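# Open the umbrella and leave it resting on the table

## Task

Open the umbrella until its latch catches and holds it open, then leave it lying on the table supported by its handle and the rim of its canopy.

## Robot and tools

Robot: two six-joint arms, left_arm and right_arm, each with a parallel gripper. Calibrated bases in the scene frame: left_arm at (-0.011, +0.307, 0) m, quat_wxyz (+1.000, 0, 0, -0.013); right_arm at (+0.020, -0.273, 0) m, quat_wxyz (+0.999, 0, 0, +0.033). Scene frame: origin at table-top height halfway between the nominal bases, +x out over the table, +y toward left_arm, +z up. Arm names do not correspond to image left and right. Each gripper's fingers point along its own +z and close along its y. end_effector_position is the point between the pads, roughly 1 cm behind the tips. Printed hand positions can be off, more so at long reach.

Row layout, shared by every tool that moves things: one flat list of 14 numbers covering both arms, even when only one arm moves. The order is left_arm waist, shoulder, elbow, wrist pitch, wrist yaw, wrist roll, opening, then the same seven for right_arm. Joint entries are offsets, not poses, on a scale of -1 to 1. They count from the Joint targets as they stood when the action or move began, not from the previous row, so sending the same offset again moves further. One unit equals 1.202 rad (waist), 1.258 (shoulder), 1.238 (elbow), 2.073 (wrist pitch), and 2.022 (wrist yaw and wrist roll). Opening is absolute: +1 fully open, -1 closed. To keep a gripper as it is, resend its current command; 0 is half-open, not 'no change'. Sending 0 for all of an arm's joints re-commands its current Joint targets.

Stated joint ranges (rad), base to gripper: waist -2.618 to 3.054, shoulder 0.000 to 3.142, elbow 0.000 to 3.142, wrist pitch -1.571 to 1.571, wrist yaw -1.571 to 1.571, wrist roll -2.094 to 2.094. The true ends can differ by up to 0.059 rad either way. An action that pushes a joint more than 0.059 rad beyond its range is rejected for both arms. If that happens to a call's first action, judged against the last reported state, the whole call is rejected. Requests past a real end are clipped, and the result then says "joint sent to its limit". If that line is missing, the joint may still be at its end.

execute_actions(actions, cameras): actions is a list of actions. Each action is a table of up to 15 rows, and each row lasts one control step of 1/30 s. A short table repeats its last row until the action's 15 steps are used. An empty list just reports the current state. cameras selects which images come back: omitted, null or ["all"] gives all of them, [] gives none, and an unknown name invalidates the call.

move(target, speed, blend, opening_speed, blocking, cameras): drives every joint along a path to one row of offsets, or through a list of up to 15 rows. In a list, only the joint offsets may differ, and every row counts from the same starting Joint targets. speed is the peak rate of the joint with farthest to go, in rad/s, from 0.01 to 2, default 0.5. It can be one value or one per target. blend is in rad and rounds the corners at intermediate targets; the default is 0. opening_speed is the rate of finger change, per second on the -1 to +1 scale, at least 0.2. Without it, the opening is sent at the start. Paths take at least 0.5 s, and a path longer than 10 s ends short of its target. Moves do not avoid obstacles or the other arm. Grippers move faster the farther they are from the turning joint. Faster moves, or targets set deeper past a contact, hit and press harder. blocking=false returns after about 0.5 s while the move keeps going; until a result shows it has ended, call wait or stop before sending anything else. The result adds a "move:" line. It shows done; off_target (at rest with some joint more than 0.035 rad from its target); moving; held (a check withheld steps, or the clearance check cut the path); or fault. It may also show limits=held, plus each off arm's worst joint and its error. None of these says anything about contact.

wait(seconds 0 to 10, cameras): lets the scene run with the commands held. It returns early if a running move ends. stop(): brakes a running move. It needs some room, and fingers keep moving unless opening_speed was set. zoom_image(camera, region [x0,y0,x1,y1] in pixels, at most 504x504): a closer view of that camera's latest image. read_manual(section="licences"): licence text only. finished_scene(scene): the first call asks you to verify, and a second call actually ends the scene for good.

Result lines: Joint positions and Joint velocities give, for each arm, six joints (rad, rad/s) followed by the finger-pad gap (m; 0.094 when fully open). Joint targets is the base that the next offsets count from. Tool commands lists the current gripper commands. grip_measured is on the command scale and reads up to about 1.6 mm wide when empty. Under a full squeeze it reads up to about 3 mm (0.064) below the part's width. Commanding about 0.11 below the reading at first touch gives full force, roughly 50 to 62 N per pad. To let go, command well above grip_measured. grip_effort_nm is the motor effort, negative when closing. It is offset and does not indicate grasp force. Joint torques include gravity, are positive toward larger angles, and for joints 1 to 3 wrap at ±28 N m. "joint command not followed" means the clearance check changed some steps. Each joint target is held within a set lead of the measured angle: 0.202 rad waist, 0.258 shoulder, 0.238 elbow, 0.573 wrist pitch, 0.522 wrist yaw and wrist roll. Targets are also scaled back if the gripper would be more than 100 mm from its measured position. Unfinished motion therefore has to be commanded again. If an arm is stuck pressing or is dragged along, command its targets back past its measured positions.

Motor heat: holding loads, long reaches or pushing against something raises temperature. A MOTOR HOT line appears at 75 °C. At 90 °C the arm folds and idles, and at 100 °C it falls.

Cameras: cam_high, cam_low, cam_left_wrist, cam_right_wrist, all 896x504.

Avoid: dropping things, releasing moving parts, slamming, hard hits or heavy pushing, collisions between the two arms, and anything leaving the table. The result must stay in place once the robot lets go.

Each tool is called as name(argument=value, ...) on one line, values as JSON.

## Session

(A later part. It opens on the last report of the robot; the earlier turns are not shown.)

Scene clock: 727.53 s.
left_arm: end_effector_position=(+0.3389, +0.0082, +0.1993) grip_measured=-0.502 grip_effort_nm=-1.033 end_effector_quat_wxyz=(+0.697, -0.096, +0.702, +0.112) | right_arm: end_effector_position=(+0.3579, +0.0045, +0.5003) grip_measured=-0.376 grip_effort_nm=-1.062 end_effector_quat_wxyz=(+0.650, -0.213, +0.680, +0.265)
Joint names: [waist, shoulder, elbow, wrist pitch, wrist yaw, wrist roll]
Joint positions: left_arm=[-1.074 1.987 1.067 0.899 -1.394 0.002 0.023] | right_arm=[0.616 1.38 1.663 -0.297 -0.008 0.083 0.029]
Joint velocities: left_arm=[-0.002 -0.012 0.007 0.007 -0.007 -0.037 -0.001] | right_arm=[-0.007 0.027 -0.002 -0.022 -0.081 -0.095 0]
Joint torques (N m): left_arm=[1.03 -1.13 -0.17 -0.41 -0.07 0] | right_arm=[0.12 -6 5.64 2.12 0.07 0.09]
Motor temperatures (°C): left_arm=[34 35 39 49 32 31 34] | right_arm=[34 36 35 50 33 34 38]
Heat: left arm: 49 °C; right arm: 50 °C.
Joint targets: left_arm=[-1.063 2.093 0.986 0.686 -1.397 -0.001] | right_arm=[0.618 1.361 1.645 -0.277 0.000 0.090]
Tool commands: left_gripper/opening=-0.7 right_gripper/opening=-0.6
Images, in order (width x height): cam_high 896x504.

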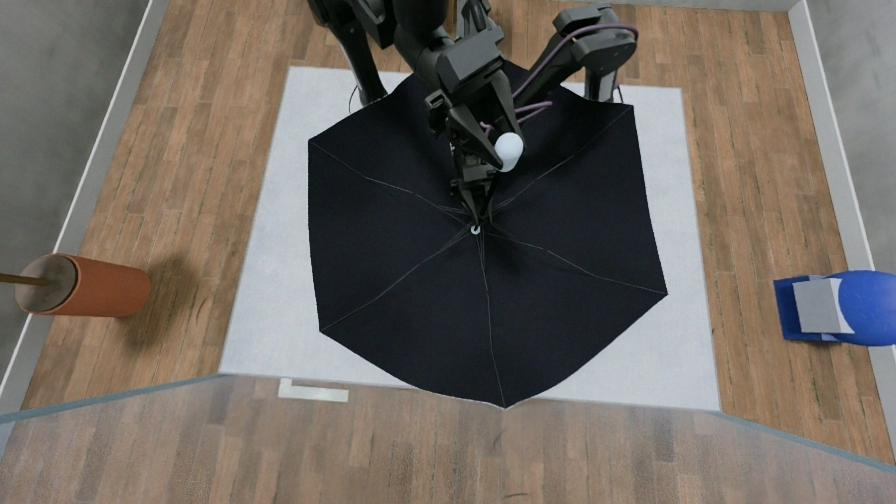

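move(target=[0, 0.02, -0.015, -0.009, 0, 0, -0.7, 0, 0, 0, 0, 0, 0, -0.6], speed=0.1, cameras=["cam_low"])

Scene clock: 741.80 s.
left_arm: end_effector_position=(+0.3382, +0.0085, +0.1948) grip_measured=-0.502 grip_effort_nm=-1.038 end_effector_quat_wxyz=(+0.696, -0.095, +0.702, +0.115) | right_arm: end_effector_position=(+0.3579, +0.0045, +0.5003) grip_measured=-0.376 grip_effort_nm=-1.067 end_effector_quat_wxyz=(+0.650, -0.213, +0.680, +0.265)
Joint names: [waist, shoulder, elbow, wrist pitch, wrist yaw, wrist roll]
Joint positions: left_arm=[-1.076 1.998 1.062 0.912 -1.4 0.005 0.023] | right_arm=[0.616 1.38 1.663 -0.297 -0.008 0.083 0.029]
Joint velocities: left_arm=[-0.002 0.002 0.002 -0.051 -0.037 -0.066 0] | right_arm=[-0.042 -0.002 -0.012 0.022 -0.066 -0.051 -0.001]
Joint torques (N m): left_arm=[1.16 -0.14 -1.4 -0.74 -0.01 -0.02] | right_arm=[0.12 -5.96 5.57 2.13 0.09 0.11]
Motor temperatures (°C): left_arm=[34 35 39 47 32 31 34] | right_arm=[34 36 35 50 33 34 38]
Heat: left arm: 47 °C; right arm: 50 °C.
Joint targets: left_arm=[-1.063 2.118 0.967 0.668 -1.397 -0.001] | right_arm=[0.618 1.361 1.645 -0.277 0.000 0.090]
move: off_target (left_arm); left_arm: the wrist pitch is farthest, 0.245 rad from its target
Images, in order (width x height): cam_low 896x504.

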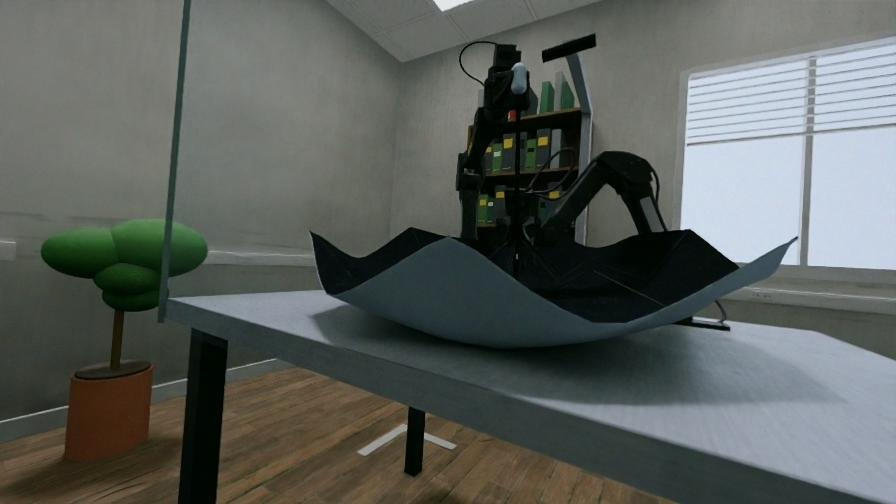

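execute_actions(actions=[], cameras=["cam_low", "cam_high", "cam_left_wrist"])

zoom_image(camera="cam_low", region=[300, 190, 804, 360])

zoom_image(camera="cam_left_wrist", region=[296, 304, 596, 504])

Scene clock: 819.07 s.
left_arm: end_effector_position=(+0.3382, +0.0085, +0.1948) grip_measured=-0.502 grip_effort_nm=-1.038 end_effector_quat_wxyz=(+0.696, -0.095, +0.702, +0.115) | right_arm: end_effector_position=(+0.3579, +0.0045, +0.5003) grip_measured=-0.376 grip_effort_nm=-1.062 end_effector_quat_wxyz=(+0.650, -0.213, +0.680, +0.265)
Joint names: [waist, shoulder, elbow, wrist pitch, wrist yaw, wrist roll]
Joint positions: left_arm=[-1.076 1.998 1.062 0.913 -1.4 0.006 0.023] | right_arm=[0.616 1.38 1.663 -0.297 -0.008 0.083 0.029]
Joint velocities: left_arm=[-0.007 -0.002 0.002 0.066 0.022 -0.022 0] | right_arm=[-0.007 -0.012 -0.002 0.022 0.066 -0.081 0]
Joint torques (N m): left_arm=[1.16 -0.14 -1.4 -0.76 -0.01 -0.03] | right_arm=[0.17 -5.98 5.67 2.12 0.07 0.09]
Motor temperatures (°C): left_arm=[34 34 39 43 32 31 34] | right_arm=[34 36 35 51 33 34 38]
Heat: left arm: 43 °C; right arm: 51 °C.
Joint targets: left_arm=[-1.063 2.118 0.967 0.668 -1.397 -0.001] | right_arm=[0.618 1.361 1.645 -0.277 0.000 0.090]
Tool commands: left_gripper/opening=-0.7 right_gripper/opening=-0.6
Images, in order (width x height): cam_high 896x504, cam_low 896x504, cam_left_wrist 896x504.

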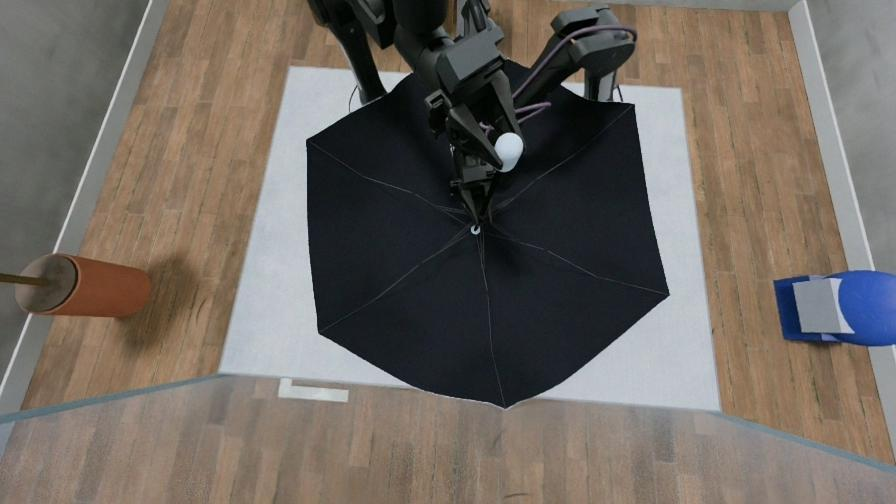

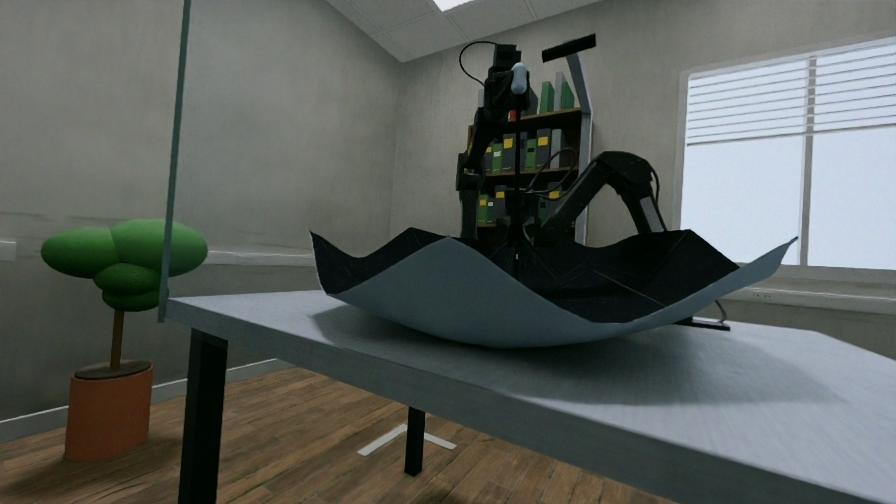

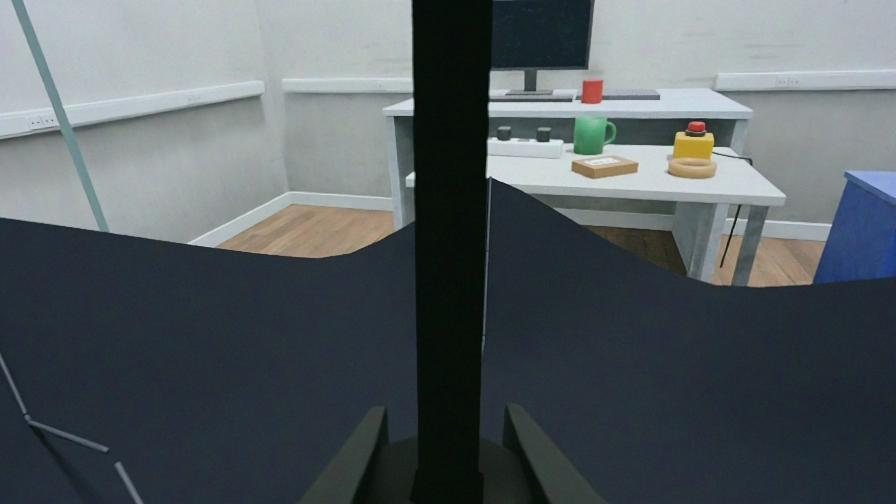

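Scaled by 1.000.

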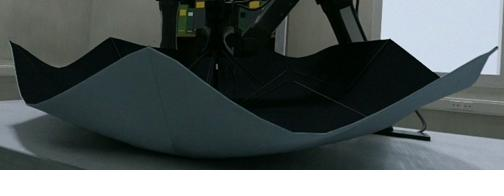

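Scaled by 1.680 from the camera's 896x504 image, which has a finer 1280x720 frame.

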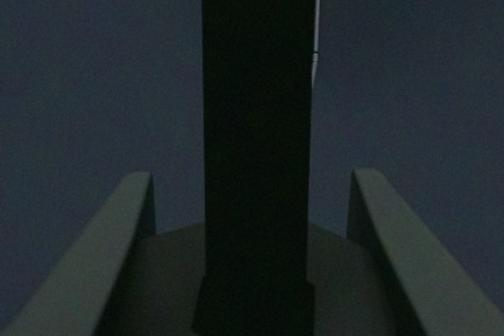

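move(target=[-0.010, 0.0095, -0.0057, 0.0314, 0, 0, -0.7, 0, 0, 0, 0, 0, 0, -0.6], speed=0.2, cameras=[])

Scene clock: 852.13 s.
left_arm: end_effector_position=(+0.3374, +0.0086, +0.1933) grip_measured=-0.502 grip_effort_nm=-1.043 end_effector_quat_wxyz=(+0.699, -0.097, +0.700, +0.112) | right_arm: end_effector_position=(+0.3579, +0.0045, +0.5003) grip_measured=-0.376 grip_effort_nm=-1.062 end_effector_quat_wxyz=(+0.650, -0.213, +0.680, +0.265)
Joint names: [waist, shoulder, elbow, wrist pitch, wrist yaw, wrist roll]
Joint positions: left_arm=[-1.077 2.008 1.053 0.961 -1.4 0.029 0.023] | right_arm=[0.616 1.38 1.663 -0.297 -0.008 0.083 0.029]
Joint velocities: left_arm=[-0.002 0.002 0.017 0.007 0.007 -0.022 0] | right_arm=[0.007 0.012 0.007 -0.066 -0.066 0.037 0]
Joint torques (N m): left_arm=[0.24 0.05 -1.32 -0.61 0.01 -0.31] | right_arm=[0.18 -5.96 5.59 2.13 0.08 0.1]
Motor temperatures (°C): left_arm=[34 34 39 42 32 31 34] | right_arm=[34 36 35 51 33 34 38]
Heat: left arm: 42 °C; right arm: 51 °C.
Joint targets: left_arm=[-1.075 2.130 0.960 0.733 -1.397 -0.001] | right_arm=[0.618 1.361 1.645 -0.277 0.000 0.090]
move: off_target (left_arm); left_arm: the wrist pitch is farthest, 0.228 rad from its target
No camera images: "cameras" was empty.

move(target=[[0, -0.035, 0.0264, 0.0366, 0, 0, -0.7, 0, 0, 0, 0, 0, 0, -0.6], [0, 0.012, -0.008, -0.004, 0, 0, -0.7, 0, 0, 0, 0, 0, 0, -0.6]], speed=[0.3, 1.0], cameras=[])

Scene clock: 857.10 s.
left_arm: end_effector_position=(+0.3374, +0.0085, +0.1921) grip_measured=-0.502 grip_effort_nm=-1.038 end_effector_quat_wxyz=(+0.699, -0.097, +0.700, +0.112) | right_arm: end_effector_position=(+0.3577, +0.0047, +0.5002) grip_measured=-0.376 grip_effort_nm=-1.057 end_effector_quat_wxyz=(+0.650, -0.213, +0.680, +0.265)
Joint names: [waist, shoulder, elbow, wrist pitch, wrist yaw, wrist roll]
Joint positions: left_arm=[-1.077 2.012 1.05 0.974 -1.398 0.034 0.023] | right_arm=[0.617 1.38 1.663 -0.297 -0.008 0.083 0.029]
Joint velocities: left_arm=[0.007 -0.002 -0.007 -0.022 -0.081 -0.125 -0.001] | right_arm=[0.002 0.007 -0.007 -0.095 -0.051 -0.037 -0.001]
Joint torques (N m): left_arm=[0.25 0.25 -1.43 -0.68 0 -0.33] | right_arm=[0.14 -6 5.63 2.14 0.11 0.09]
Motor temperatures (°C): left_arm=[34 34 39 42 32 31 34] | right_arm=[34 36 35 51 33 34 38]
Heat: left arm: 42 °C; right arm: 51 °C.
Joint targets: left_arm=[-1.075 2.137 0.956 0.739 -1.397 0.001] | right_arm=[0.618 1.361 1.645 -0.277 0.000 0.090]
move: off_target (left_arm); left_arm: the wrist pitch is farthest, 0.250 rad from its target
No camera images: "cameras" was empty.

move(target=[[0, -0.05, 0.038, 0.052, 0, 0, -0.7, 0, 0, 0, 0, 0, 0, -0.6], [0, 0.010, -0.007, -0.006, 0, 0, -0.7, 0, 0, 0, 0, 0, 0, -0.6]], speed=[0.3, 2.0], cameras=[])

Scene clock: 882.07 s.
left_arm: end_effector_position=(+0.3372, +0.0085, +0.1920) grip_measured=-0.502 grip_effort_nm=-1.033 end_effector_quat_wxyz=(+0.700, -0.096, +0.699, +0.112) | right_arm: end_effector_position=(+0.3575, +0.0049, +0.5002) grip_measured=-0.376 grip_effort_nm=-1.072 end_effector_quat_wxyz=(+0.650, -0.214, +0.679, +0.265)
Joint names: [waist, shoulder, elbow, wrist pitch, wrist yaw, wrist roll]
Joint positions: left_arm=[-1.078 2.014 1.049 0.986 -1.398 0.042 0.023] | right_arm=[0.617 1.38 1.663 -0.297 -0.009 0.083 0.029]
Joint velocities: left_arm=[-0.002 0.002 -0.002 0.081 -0.007 -0.051 0.001] | right_arm=[-0.012 0.002 0.007 -0.022 -0.037 -0.051 -0.001]
Joint torques (N m): left_arm=[0.27 0.25 -1.39 -0.73 0 -0.37] | right_arm=[0.1 -5.91 5.56 2.13 0.11 0.08]
Motor temperatures (°C): left_arm=[34 34 38 41 32 31 34] | right_arm=[34 36 35 51 33 34 38]
Heat: left arm: 41 °C; right arm: 51 °C.
Joint targets: left_arm=[-1.075 2.139 0.955 0.746 -1.397 0.004] | right_arm=[0.618 1.361 1.645 -0.277 0.000 0.090]
move: off_target (left_arm); left_arm: the wrist pitch is farthest, 0.259 rad from its target
No camera images: "cameras" was empty.

execute_actions(actions=[], cameras=["cam_high", "cam_low", "cam_left_wrist", "cam_right_wrist"])

zoom_image(camera="cam_left_wrist", region=[0, 330, 300, 504])

zoom_image(camera="cam_right_wrist", region=[196, 0, 700, 504])

zoom_image(camera="cam_high", region=[440, 150, 680, 310])

Scene clock: 933.10 s.
left_arm: end_effector_position=(+0.3372, +0.0085, +0.1919) grip_measured=-0.502 grip_effort_nm=-1.033 end_effector_quat_wxyz=(+0.700, -0.096, +0.699, +0.112) | right_arm: end_effector_position=(+0.3575, +0.0049, +0.5002) grip_measured=-0.376 grip_effort_nm=-1.062 end_effector_quat_wxyz=(+0.650, -0.214, +0.679, +0.265)
Joint names: [waist, shoulder, elbow, wrist pitch, wrist yaw, wrist roll]
Joint positions: left_arm=[-1.078 2.014 1.049 0.986 -1.398 0.042 0.023] | right_arm=[0.617 1.38 1.663 -0.297 -0.009 0.083 0.029]
Joint velocities: left_arm=[-0.002 -0.017 -0.007 -0.066 -0.081 -0.007 -0.001] | right_arm=[0.007 0.012 -0.002 0.051 0.022 0.022 -0.001]
Joint torques (N m): left_arm=[0.25 0.27 -1.37 -0.73 0 -0.38] | right_arm=[0.13 -6 5.61 2.13 0.1 0.08]
Motor temperatures (°C): left_arm=[34 34 38 40 32 32 35] | right_arm=[34 36 35 51 33 34 38]
Heat: left arm: 40 °C; right arm: 51 °C.
Joint targets: left_arm=[-1.075 2.139 0.955 0.746 -1.397 0.004] | right_arm=[0.618 1.361 1.645 -0.277 0.000 0.090]
Tool commands: left_gripper/opening=-0.7 right_gripper/opening=-0.6

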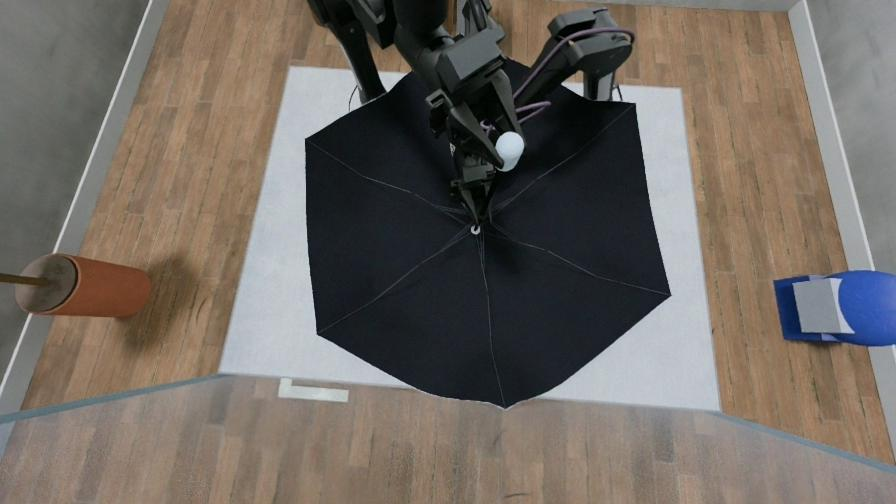

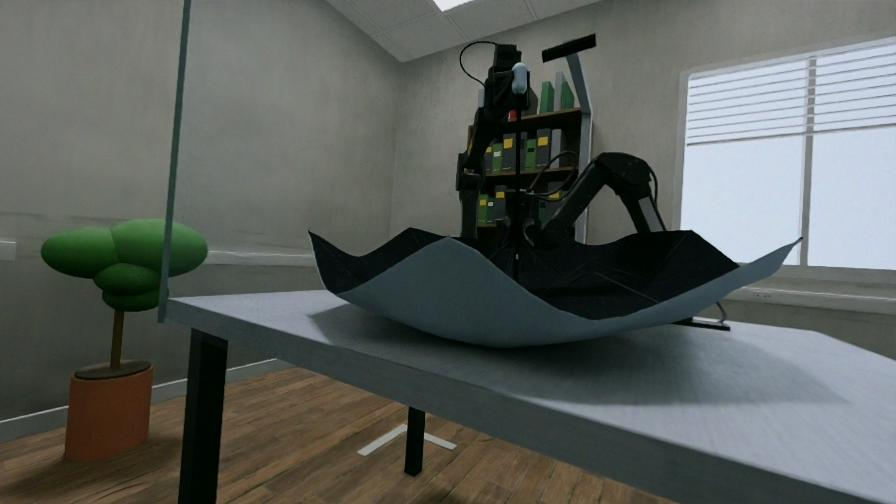

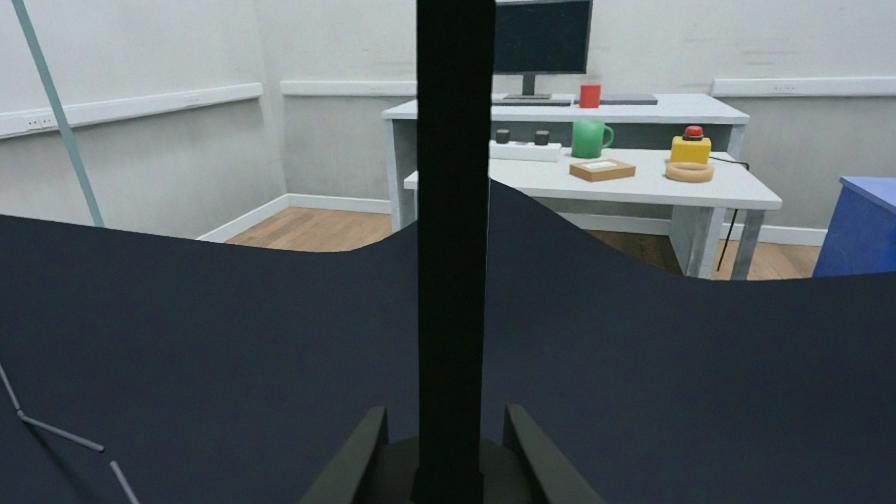

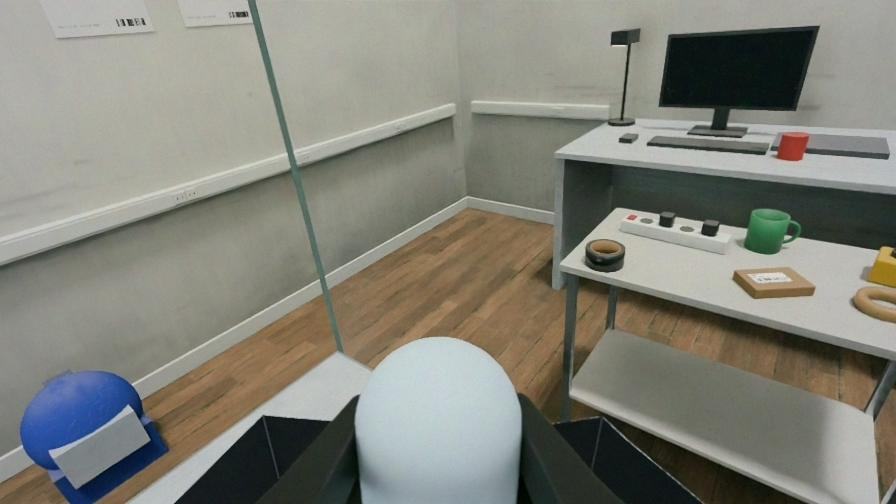

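Scaled by 1.680 from the camera's 896x504 image, which has a finer 1280x720 frame.

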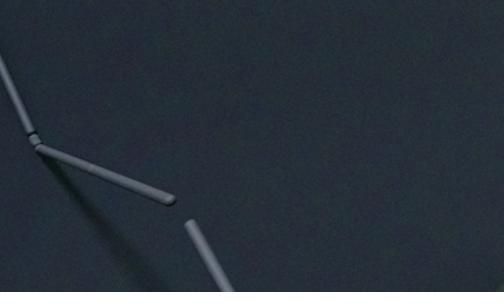

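Scaled by 1.000.

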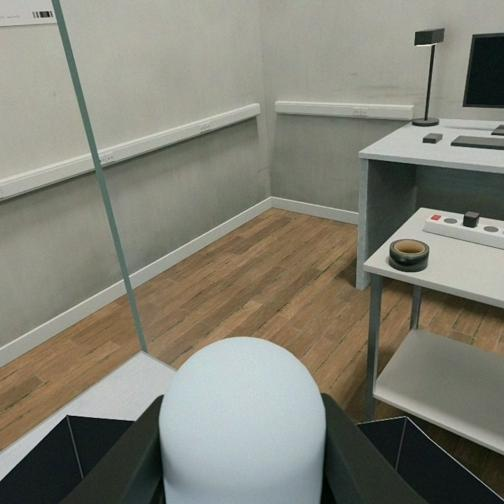

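Scaled by 2.100 from the camera's 896x504 image, which has a finer 1280x720 frame.

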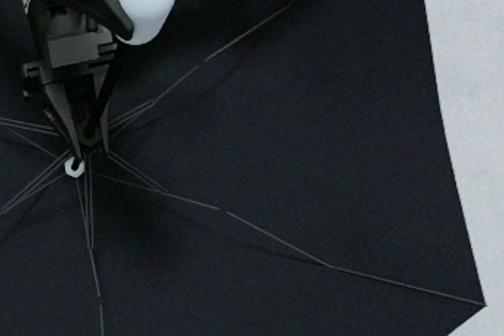

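move(target=[0, 0.004, -0.003, -0.004, 0, 0.019, -0.7, 0, 0, 0, 0, 0, 0, -0.6], speed=0.2, cameras=[])

Scene clock: 947.83 s.
left_arm: end_effector_position=(+0.3373, +0.0085, +0.1924) grip_measured=-0.502 grip_effort_nm=-1.038 end_effector_quat_wxyz=(+0.700, -0.095, +0.699, +0.113) | right_arm: end_effector_position=(+0.3575, +0.0049, +0.5002) grip_measured=-0.376 grip_effort_nm=-1.067 end_effector_quat_wxyz=(+0.650, -0.214, +0.679, +0.265)
Joint names: [waist, shoulder, elbow, wrist pitch, wrist yaw, wrist roll]
Joint positions: left_arm=[-1.078 2.015 1.049 0.995 -1.398 0.053 0.023] | right_arm=[0.617 1.38 1.663 -0.297 -0.009 0.083 0.029]
Joint velocities: left_arm=[-0.007 0.002 0.012 -0.066 0.037 -0.007 -0.001] | right_arm=[-0.002 -0.007 0.007 -0.007 -0.037 0.037 0.001]
Joint torques (N m): left_arm=[0.27 0.12 -1.37 -0.78 0.01 -0.07] | right_arm=[0.12 -5.98 5.59 2.15 0.09 0.08]
Motor temperatures (°C): left_arm=[34 34 38 39 32 32 35] | right_arm=[34 36 35 51 33 34 38]
Heat: left arm: 39 °C; right arm: 51 °C.
Joint targets: left_arm=[-1.075 2.139 0.955 0.749 -1.397 0.043] | right_arm=[0.618 1.361 1.645 -0.277 0.000 0.090]
move: off_target (left_arm); left_arm: the wrist pitch is farthest, 0.258 rad from its target
No camera images: "cameras" was empty.

move(target=[0, -0.0315, -0.050, 0.0973, 0, 0, -0.7, 0.1273, 0.0458, 0.0402, -0.0048, 0.0779, -0.0423, -0.6], speed=0.1, cameras=["cam_high", "cam_low"])

Scene clock: 998.20 s.
left_arm: end_effector_position=(+0.3302, +0.0194, +0.1933) grip_measured=-0.502 grip_effort_nm=-1.033 end_effector_quat_wxyz=(+0.711, -0.118, +0.688, +0.082) | right_arm: end_effector_position=(+0.3371, +0.0358, +0.5007) grip_measured=-0.376 grip_effort_nm=-1.067 end_effector_quat_wxyz=(+0.664, -0.232, +0.670, +0.239)
Joint names: [waist, shoulder, elbow, wrist pitch, wrist yaw, wrist roll]
Joint positions: left_arm=[-1.08 2.001 0.973 1.161 -1.389 0.075 0.023] | right_arm=[0.765 1.4 1.669 -0.274 0.153 0.013 0.029]
Joint velocities: left_arm=[0.012 -0.012 0.002 0.037 0.007 -0.037 -0.001] | right_arm=[0.017 0.002 0.012 -0.037 -0.007 0.037 0]
Joint torques (N m): left_arm=[0.49 -1.31 -0.51 -0.45 -0.03 -0.3] | right_arm=[0.55 -3.3 9.4 1.8 0.06 -0.06]
Motor temperatures (°C): left_arm=[34 34 38 39 32 31 35] | right_arm=[34 36 35 51 33 34 38]
Heat: left arm: 39 °C; right arm: 51 °C.
Joint targets: left_arm=[-1.075 2.099 0.893 0.951 -1.397 0.043] | right_arm=[0.771 1.418 1.695 -0.287 0.157 0.005]
move: off_target (left_arm); left_arm: the wrist pitch is farthest, 0.210 rad from its target
Images, in order (width x height): cam_high 896x504, cam_low 896x504.

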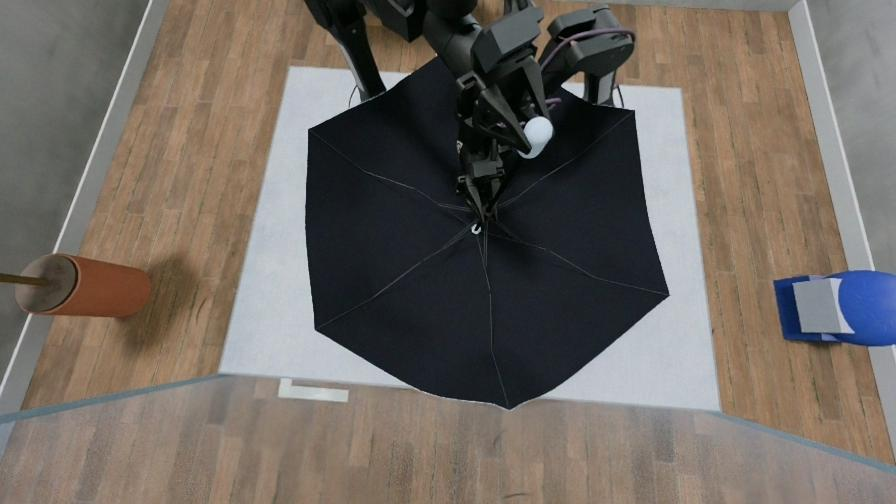

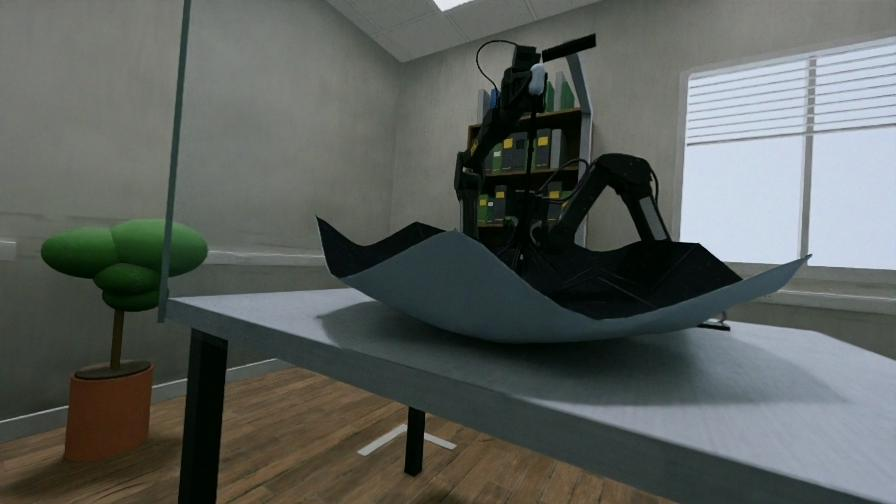

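move(target=[0, -0.0119, -0.0662, 0.0743, 0, 0, -0.7, 0.1314, 0.0755, 0.0759, -0.0207, 0.0757, -0.05, -0.6], speed=0.1, cameras=["cam_high", "cam_low", "cam_left_wrist"])

Scene clock: 1004.30 s.
left_arm: end_effector_position=(+0.3219, +0.0355, +0.1880) grip_measured=-0.502 grip_effort_nm=-1.043 end_effector_quat_wxyz=(+0.720, -0.150, +0.676, +0.046) | right_arm: end_effector_position=(+0.3168, +0.0809, +0.4973) grip_measured=-0.376 grip_effort_nm=-1.057 end_effector_quat_wxyz=(+0.666, -0.268, +0.666, +0.201)
Joint names: [waist, shoulder, elbow, wrist pitch, wrist yaw, wrist roll]
Joint positions: left_arm=[-1.08 1.995 0.881 1.331 -1.384 0.059 0.023] | right_arm=[0.925 1.491 1.762 -0.304 0.316 -0.079 0.029]
Joint velocities: left_arm=[0.012 0.002 0.012 0.007 0.095 0.007 -0.001] | right_arm=[-0.007 0.012 0.002 -0.095 -0.051 0.007 0.001]
Joint torques (N m): left_arm=[0.5 -1.58 -0.14 -0.68 -0.01 -0.13] | right_arm=[0.36 -3.73 9.52 1.68 -0.06 -0.16]
Motor temperatures (°C): left_arm=[34 34 38 39 32 32 35] | right_arm=[34 36 36 51 33 34 38]
Heat: left arm: 39 °C; right arm: 51 °C.
Joint targets: left_arm=[-1.075 2.084 0.811 1.105 -1.397 0.043] | right_arm=[0.929 1.513 1.789 -0.330 0.310 -0.097]
move: off_target (left_arm); left_arm: the wrist pitch is farthest, 0.226 rad from its target
Images, in order (width x height): cam_high 896x504, cam_low 896x504, cam_left_wrist 896x504.

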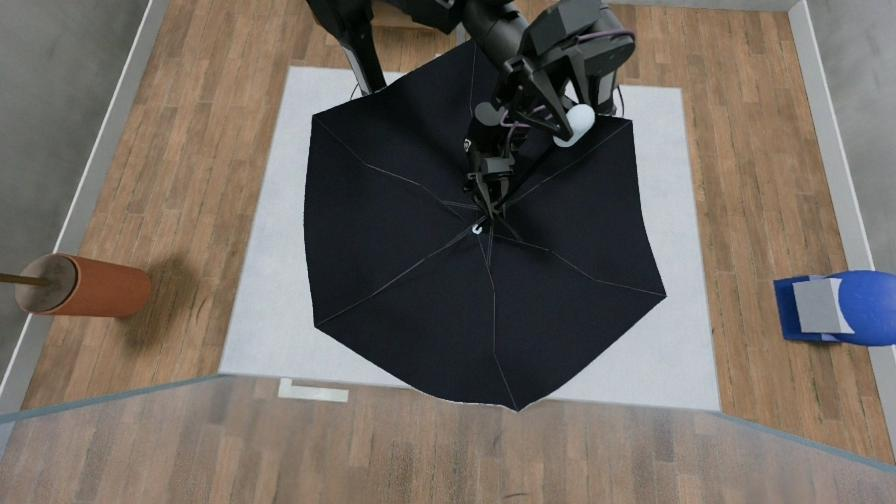

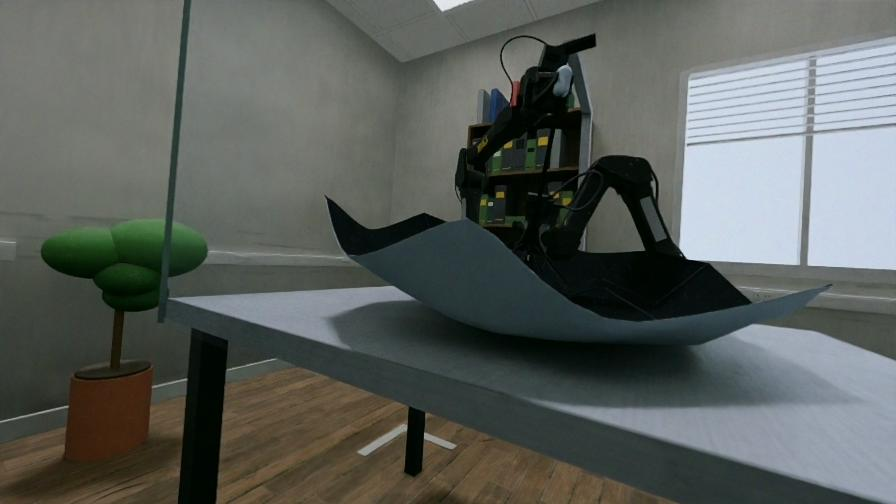

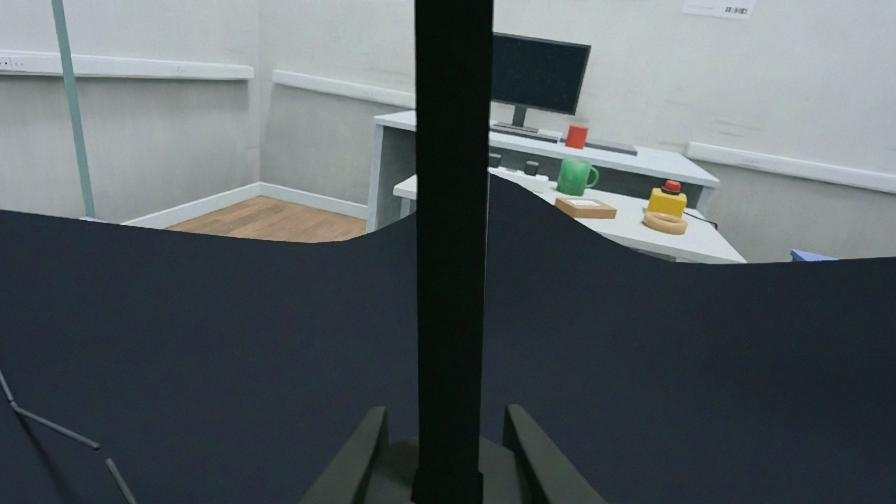

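move(target=[0, 0.0268, -0.0167, -0.0317, 0, 0, -0.7, 0, 0, 0, 0, 0, 0, -0.6], speed=0.15, cameras=["cam_low"])

Scene clock: 1009.73 s.
left_arm: end_effector_position=(+0.3217, +0.0358, +0.1827) grip_measured=-0.502 grip_effort_nm=-1.038 end_effector_quat_wxyz=(+0.718, -0.146, +0.678, +0.049) | right_arm: end_effector_position=(+0.3167, +0.0809, +0.4972) grip_measured=-0.376 grip_effort_nm=-1.057 end_effector_quat_wxyz=(+0.666, -0.268, +0.666, +0.200)
Joint names: [waist, shoulder, elbow, wrist pitch, wrist yaw, wrist roll]
Joint positions: left_arm=[-1.08 2.003 0.873 1.329 -1.382 0.05 0.023] | right_arm=[0.926 1.491 1.762 -0.304 0.318 -0.08 0.029]
Joint velocities: left_arm=[0.017 -0.002 0.002 -0.022 -0.022 0.007 -0.001] | right_arm=[0.012 0.007 -0.022 -0.022 -0.007 -0.022 -0.001]
Joint torques (N m): left_arm=[0.49 0.27 -1.25 -1.34 -0.05 -0.06] | right_arm=[0.29 -3.74 9.46 1.69 -0.06 -0.15]
Motor temperatures (°C): left_arm=[34 34 38 39 32 32 35] | right_arm=[34 36 36 51 33 34 38]
Heat: left arm: 39 °C; right arm: 51 °C.
Joint targets: left_arm=[-1.075 2.118 0.791 1.039 -1.397 0.043] | right_arm=[0.929 1.513 1.789 -0.330 0.310 -0.097]
move: off_target (left_arm); left_arm: the wrist pitch is farthest, 0.290 rad from its target
Images, in order (width x height): cam_low 896x504.

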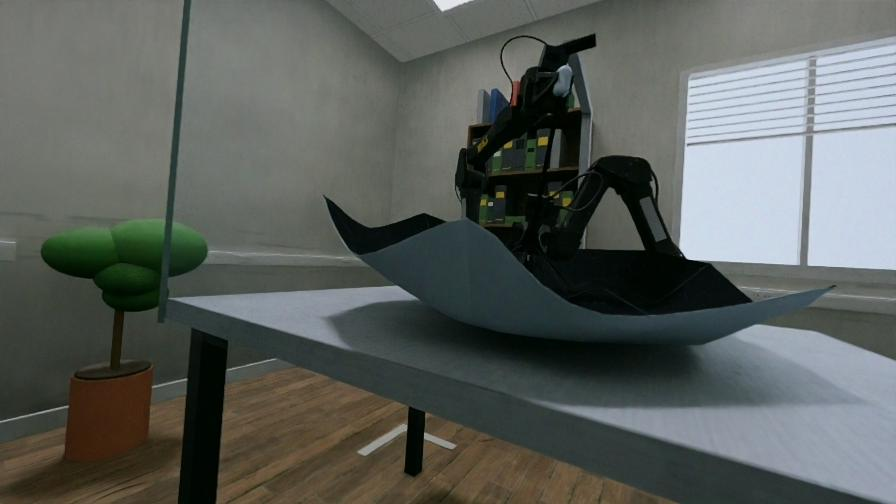

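move(target=[0, 0.0135, -0.009, -0.0055, 0, 0, -0.7, 0, 0, 0, 0, 0, 0, -0.6], speed=0.15, cameras=[])

Scene clock: 1013.60 s.
left_arm: end_effector_position=(+0.3217, +0.0356, +0.1808) grip_measured=-0.502 grip_effort_nm=-1.038 end_effector_quat_wxyz=(+0.718, -0.144, +0.679, +0.049) | right_arm: end_effector_position=(+0.3167, +0.0809, +0.4972) grip_measured=-0.376 grip_effort_nm=-1.067 end_effector_quat_wxyz=(+0.666, -0.268, +0.666, +0.200)
Joint names: [waist, shoulder, elbow, wrist pitch, wrist yaw, wrist roll]
Joint positions: left_arm=[-1.08 2.007 0.871 1.328 -1.38 0.048 0.023] | right_arm=[0.926 1.491 1.762 -0.304 0.318 -0.08 0.029]
Joint velocities: left_arm=[0.027 -0.007 -0.037 -0.081 0.007 -0.066 -0.001] | right_arm=[0.012 0.017 -0.027 0.007 -0.007 -0.037 0.001]
Joint torques (N m): left_arm=[0.47 1.16 -1.95 -1.42 -0.07 0] | right_arm=[0.28 -3.67 9.47 1.68 -0.08 -0.14]
Motor temperatures (°C): left_arm=[34 34 38 39 32 31 35] | right_arm=[34 36 36 50 33 34 38]
Heat: left arm: 39 °C; right arm: 50 °C.
Joint targets: left_arm=[-1.075 2.134 0.780 1.030 -1.397 0.043] | right_arm=[0.929 1.513 1.789 -0.330 0.310 -0.097]
move: off_target (left_arm); left_arm: the wrist pitch is farthest, 0.301 rad from its target
No camera images: "cameras" was empty.

move(target=[[0, -0.041, 0.026, 0.049, 0, 0, -0.7, 0, 0, 0, 0, 0, 0, -0.6], [0, 0.014, -0.010, -0.012, 0, 0, -0.7, 0, 0, 0, 0, 0, 0, -0.6]], speed=[0.3, 2.0], cameras=["cam_low", "cam_left_wrist"])

Scene clock: 1069.37 s.
left_arm: end_effector_position=(+0.3215, +0.0355, +0.1804) grip_measured=-0.502 grip_effort_nm=-1.033 end_effector_quat_wxyz=(+0.719, -0.144, +0.678, +0.047) | right_arm: end_effector_position=(+0.3161, +0.0813, +0.4972) grip_measured=-0.376 grip_effort_nm=-1.053 end_effector_quat_wxyz=(+0.666, -0.269, +0.666, +0.200)
Joint names: [waist, shoulder, elbow, wrist pitch, wrist yaw, wrist roll]
Joint positions: left_arm=[-1.081 2.009 0.868 1.339 -1.377 0.049 0.023] | right_arm=[0.928 1.491 1.762 -0.304 0.319 -0.082 0.029]
Joint velocities: left_arm=[-0.007 -0.002 0.002 0.007 0.007 -0.007 0] | right_arm=[-0.022 -0.012 0.012 0.037 -0.095 0.022 0.002]
Joint torques (N m): left_arm=[0.44 1.25 -1.88 -1.43 -0.07 -0.02] | right_arm=[0.12 -3.75 9.5 1.67 -0.1 -0.13]
Motor temperatures (°C): left_arm=[34 34 38 42 32 31 35] | right_arm=[34 35 37 48 33 34 38]
Heat: left arm: 42 °C; right arm: 48 °C.
Joint targets: left_arm=[-1.076 2.136 0.779 1.041 -1.395 0.044] | right_arm=[0.929 1.513 1.789 -0.330 0.310 -0.097]
move: off_target (left_arm); left_arm: the wrist pitch is farthest, 0.334 rad from its target
Images, in order (width x height): cam_low 896x504, cam_left_wrist 896x504.

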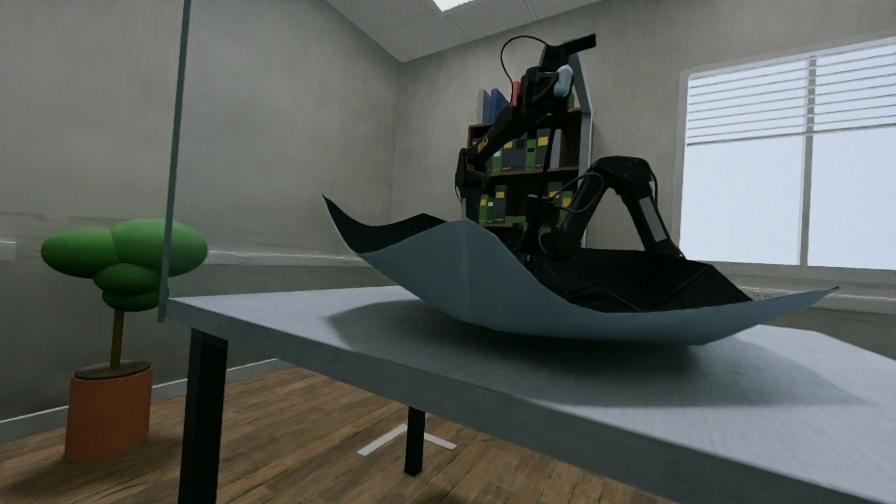

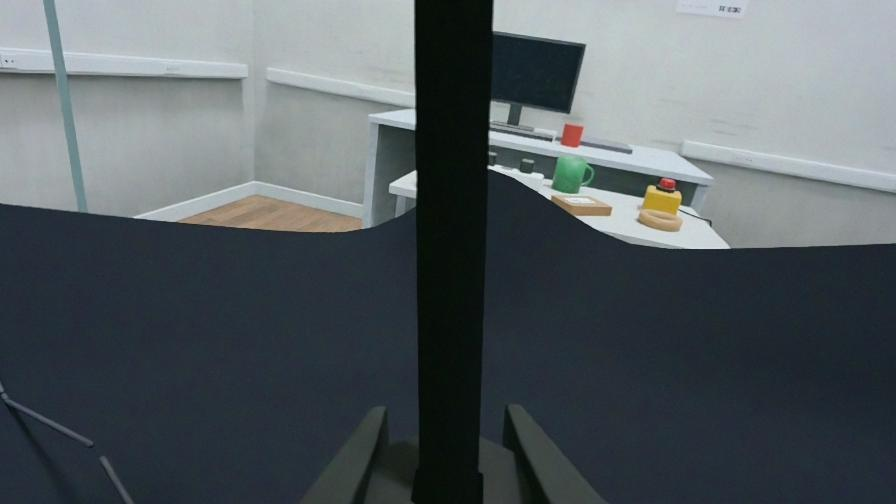

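execute_actions(actions=[])

Scene clock: 1085.30 s.
left_arm: end_effector_position=(+0.3215, +0.0355, +0.1804) grip_measured=-0.502 grip_effort_nm=-1.033 end_effector_quat_wxyz=(+0.719, -0.144, +0.678, +0.047) | right_arm: end_effector_position=(+0.3161, +0.0813, +0.4972) grip_measured=-0.376 grip_effort_nm=-1.067 end_effector_quat_wxyz=(+0.666, -0.269, +0.666, +0.200)
Joint names: [waist, shoulder, elbow, wrist pitch, wrist yaw, wrist roll]
Joint positions: left_arm=[-1.081 2.009 0.868 1.339 -1.377 0.049 0.023] | right_arm=[0.928 1.491 1.762 -0.304 0.319 -0.082 0.029]
Joint velocities: left_arm=[-0.002 -0.012 -0.012 0.022 0.066 -0.007 -0.001] | right_arm=[-0.017 -0.002 0.017 0.007 0.051 -0.051 0]
Joint torques (N m): left_arm=[0.44 1.22 -1.87 -1.43 -0.07 -0.01] | right_arm=[0.14 -3.7 9.47 1.68 -0.11 -0.13]
Motor temperatures (°C): left_arm=[34 34 37 41 32 31 35] | right_arm=[34 35 37 48 33 34 38]
Heat: left arm: 41 °C; right arm: 48 °C.
Joint targets: left_arm=[-1.076 2.136 0.779 1.041 -1.395 0.044] | right_arm=[0.929 1.513 1.789 -0.330 0.310 -0.097]
Tool commands: left_gripper/opening=-0.7 right_gripper/opening=-0.6

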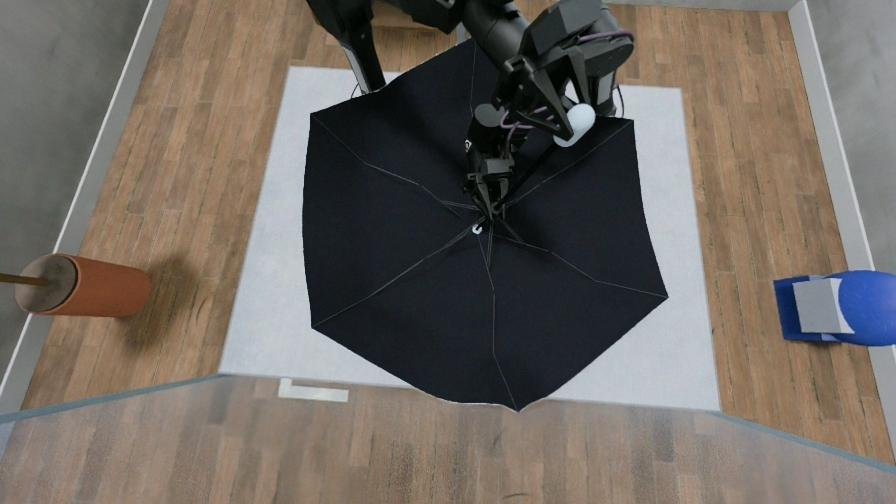

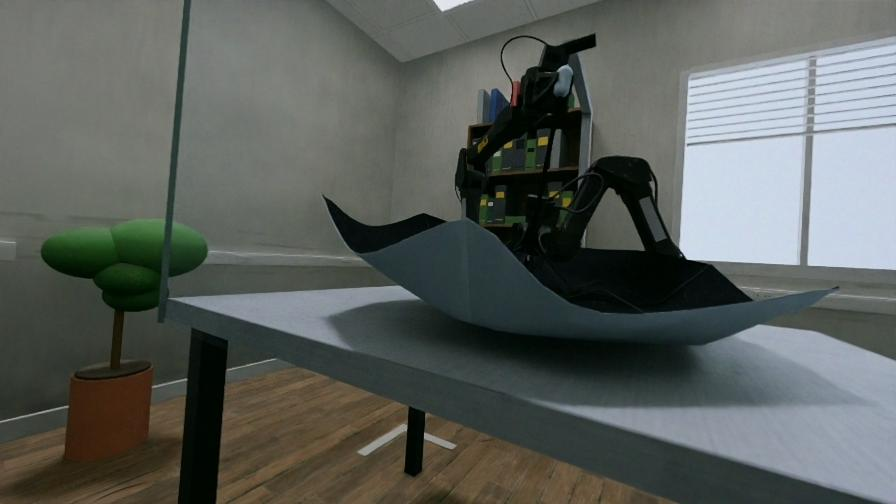

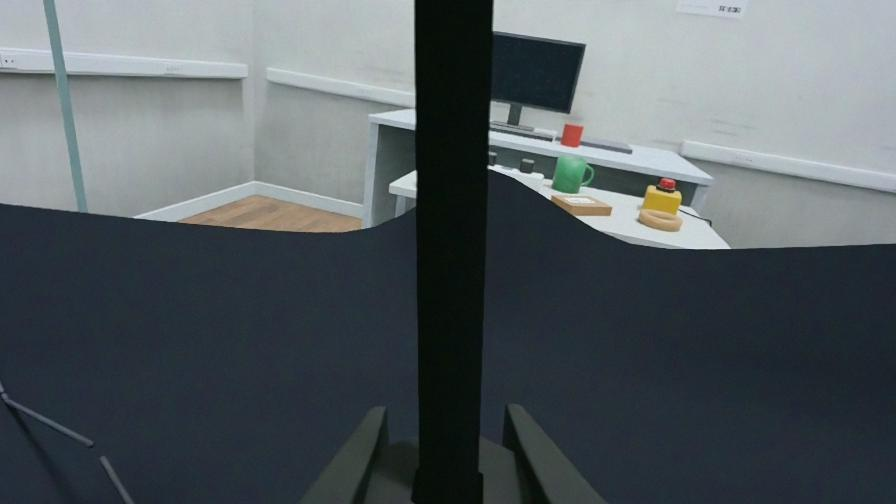

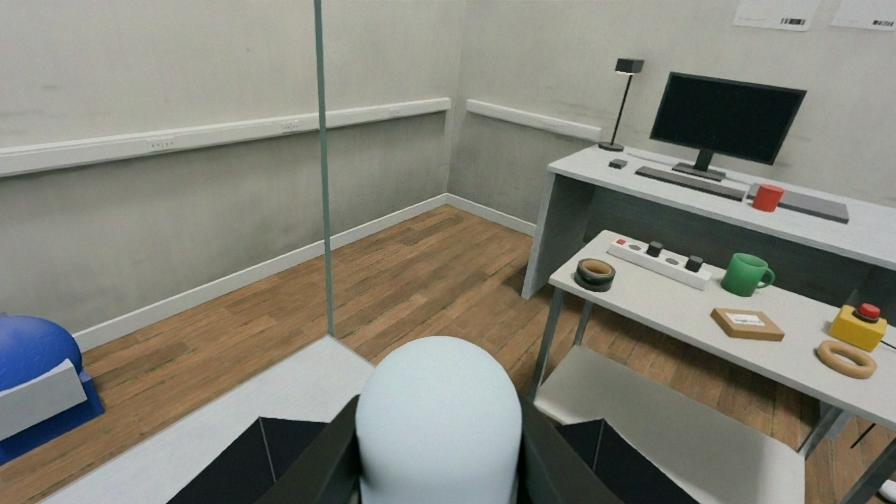

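move(target=[0, -0.0922, 0.0687, 0.1399, 0, 0, -0.7, 0, 0, 0, 0, 0, 0, -0.6], speed=0.2, cameras=["cam_low"])

Scene clock: 1134.57 s.
left_arm: end_effector_position=(+0.3211, +0.0363, +0.1945) grip_measured=-0.502 grip_effort_nm=-1.043 end_effector_quat_wxyz=(+0.724, -0.154, +0.671, +0.037) | right_arm: end_effector_position=(+0.3156, +0.0817, +0.4971) grip_measured=-0.376 grip_effort_nm=-1.057 end_effector_quat_wxyz=(+0.666, -0.270, +0.666, +0.200)
Joint names: [waist, shoulder, elbow, wrist pitch, wrist yaw, wrist roll]
Joint positions: left_arm=[-1.081 1.99 0.876 1.386 -1.376 0.092 0.023] | right_arm=[0.929 1.491 1.762 -0.305 0.319 -0.083 0.029]
Joint velocities: left_arm=[-0.002 0.007 -0.012 0.007 0.051 0.066 0] | right_arm=[-0.002 0.002 -0.007 0.037 0.007 0.007 0]
Joint torques (N m): left_arm=[0.49 -5.67 4.21 1.08 -0.05 -0.52] | right_arm=[-0.06 -3.69 9.52 1.67 -0.09 -0.11]
Motor temperatures (°C): left_arm=[34 34 37 40 32 31 35] | right_arm=[34 35 37 47 33 34 38]
Heat: left arm: 40 °C; right arm: 47 °C.
Joint targets: left_arm=[-1.076 2.020 0.864 1.330 -1.395 0.044] | right_arm=[0.929 1.513 1.789 -0.330 0.310 -0.097]
move: off_target (left_arm); left_arm: the wrist pitch is farthest, 0.055 rad from its target
Images, in order (width x height): cam_low 896x504.

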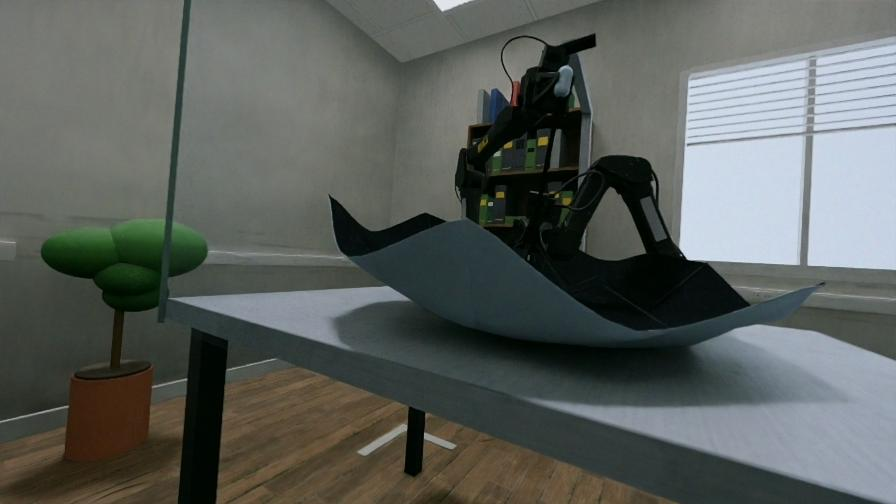

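move(target=[-0.0042, -0.0238, 0.0097, 0.027, 0.0094, 0.0237, -0.7, 0, 0, 0, 0, 0, 0, -0.6], speed=0.1, cameras=[])

Scene clock: 1202.93 s.
left_arm: end_effector_position=(+0.3207, +0.0370, +0.1983) grip_measured=-0.502 grip_effort_nm=-1.033 end_effector_quat_wxyz=(+0.726, -0.154, +0.669, +0.037) | right_arm: end_effector_position=(+0.3146, +0.0825, +0.4969) grip_measured=-0.376 grip_effort_nm=-1.067 end_effector_quat_wxyz=(+0.666, -0.271, +0.665, +0.200)
Joint names: [waist, shoulder, elbow, wrist pitch, wrist yaw, wrist roll]
Joint positions: left_arm=[-1.081 1.986 0.876 1.408 -1.375 0.118 0.023] | right_arm=[0.932 1.491 1.762 -0.305 0.319 -0.084 0.029]
Joint velocities: left_arm=[-0.017 -0.007 0.002 0.007 0.007 0.037 0.001] | right_arm=[-0.002 0.002 -0.017 -0.022 0.037 0.007 -0.001]
Joint torques (N m): left_arm=[0.03 -7.46 5.09 1.4 0.14 -0.26] | right_arm=[-0.34 -3.7 9.47 1.68 -0.08 -0.11]
Motor temperatures (°C): left_arm=[34 35 38 39 32 32 35] | right_arm=[34 35 38 46 33 34 38]
Heat: left arm: 39 °C; right arm: 46 °C.
Joint targets: left_arm=[-1.081 1.991 0.876 1.386 -1.376 0.092] | right_arm=[0.929 1.513 1.789 -0.330 0.310 -0.096]
move: done
No camera images: "cameras" was empty.


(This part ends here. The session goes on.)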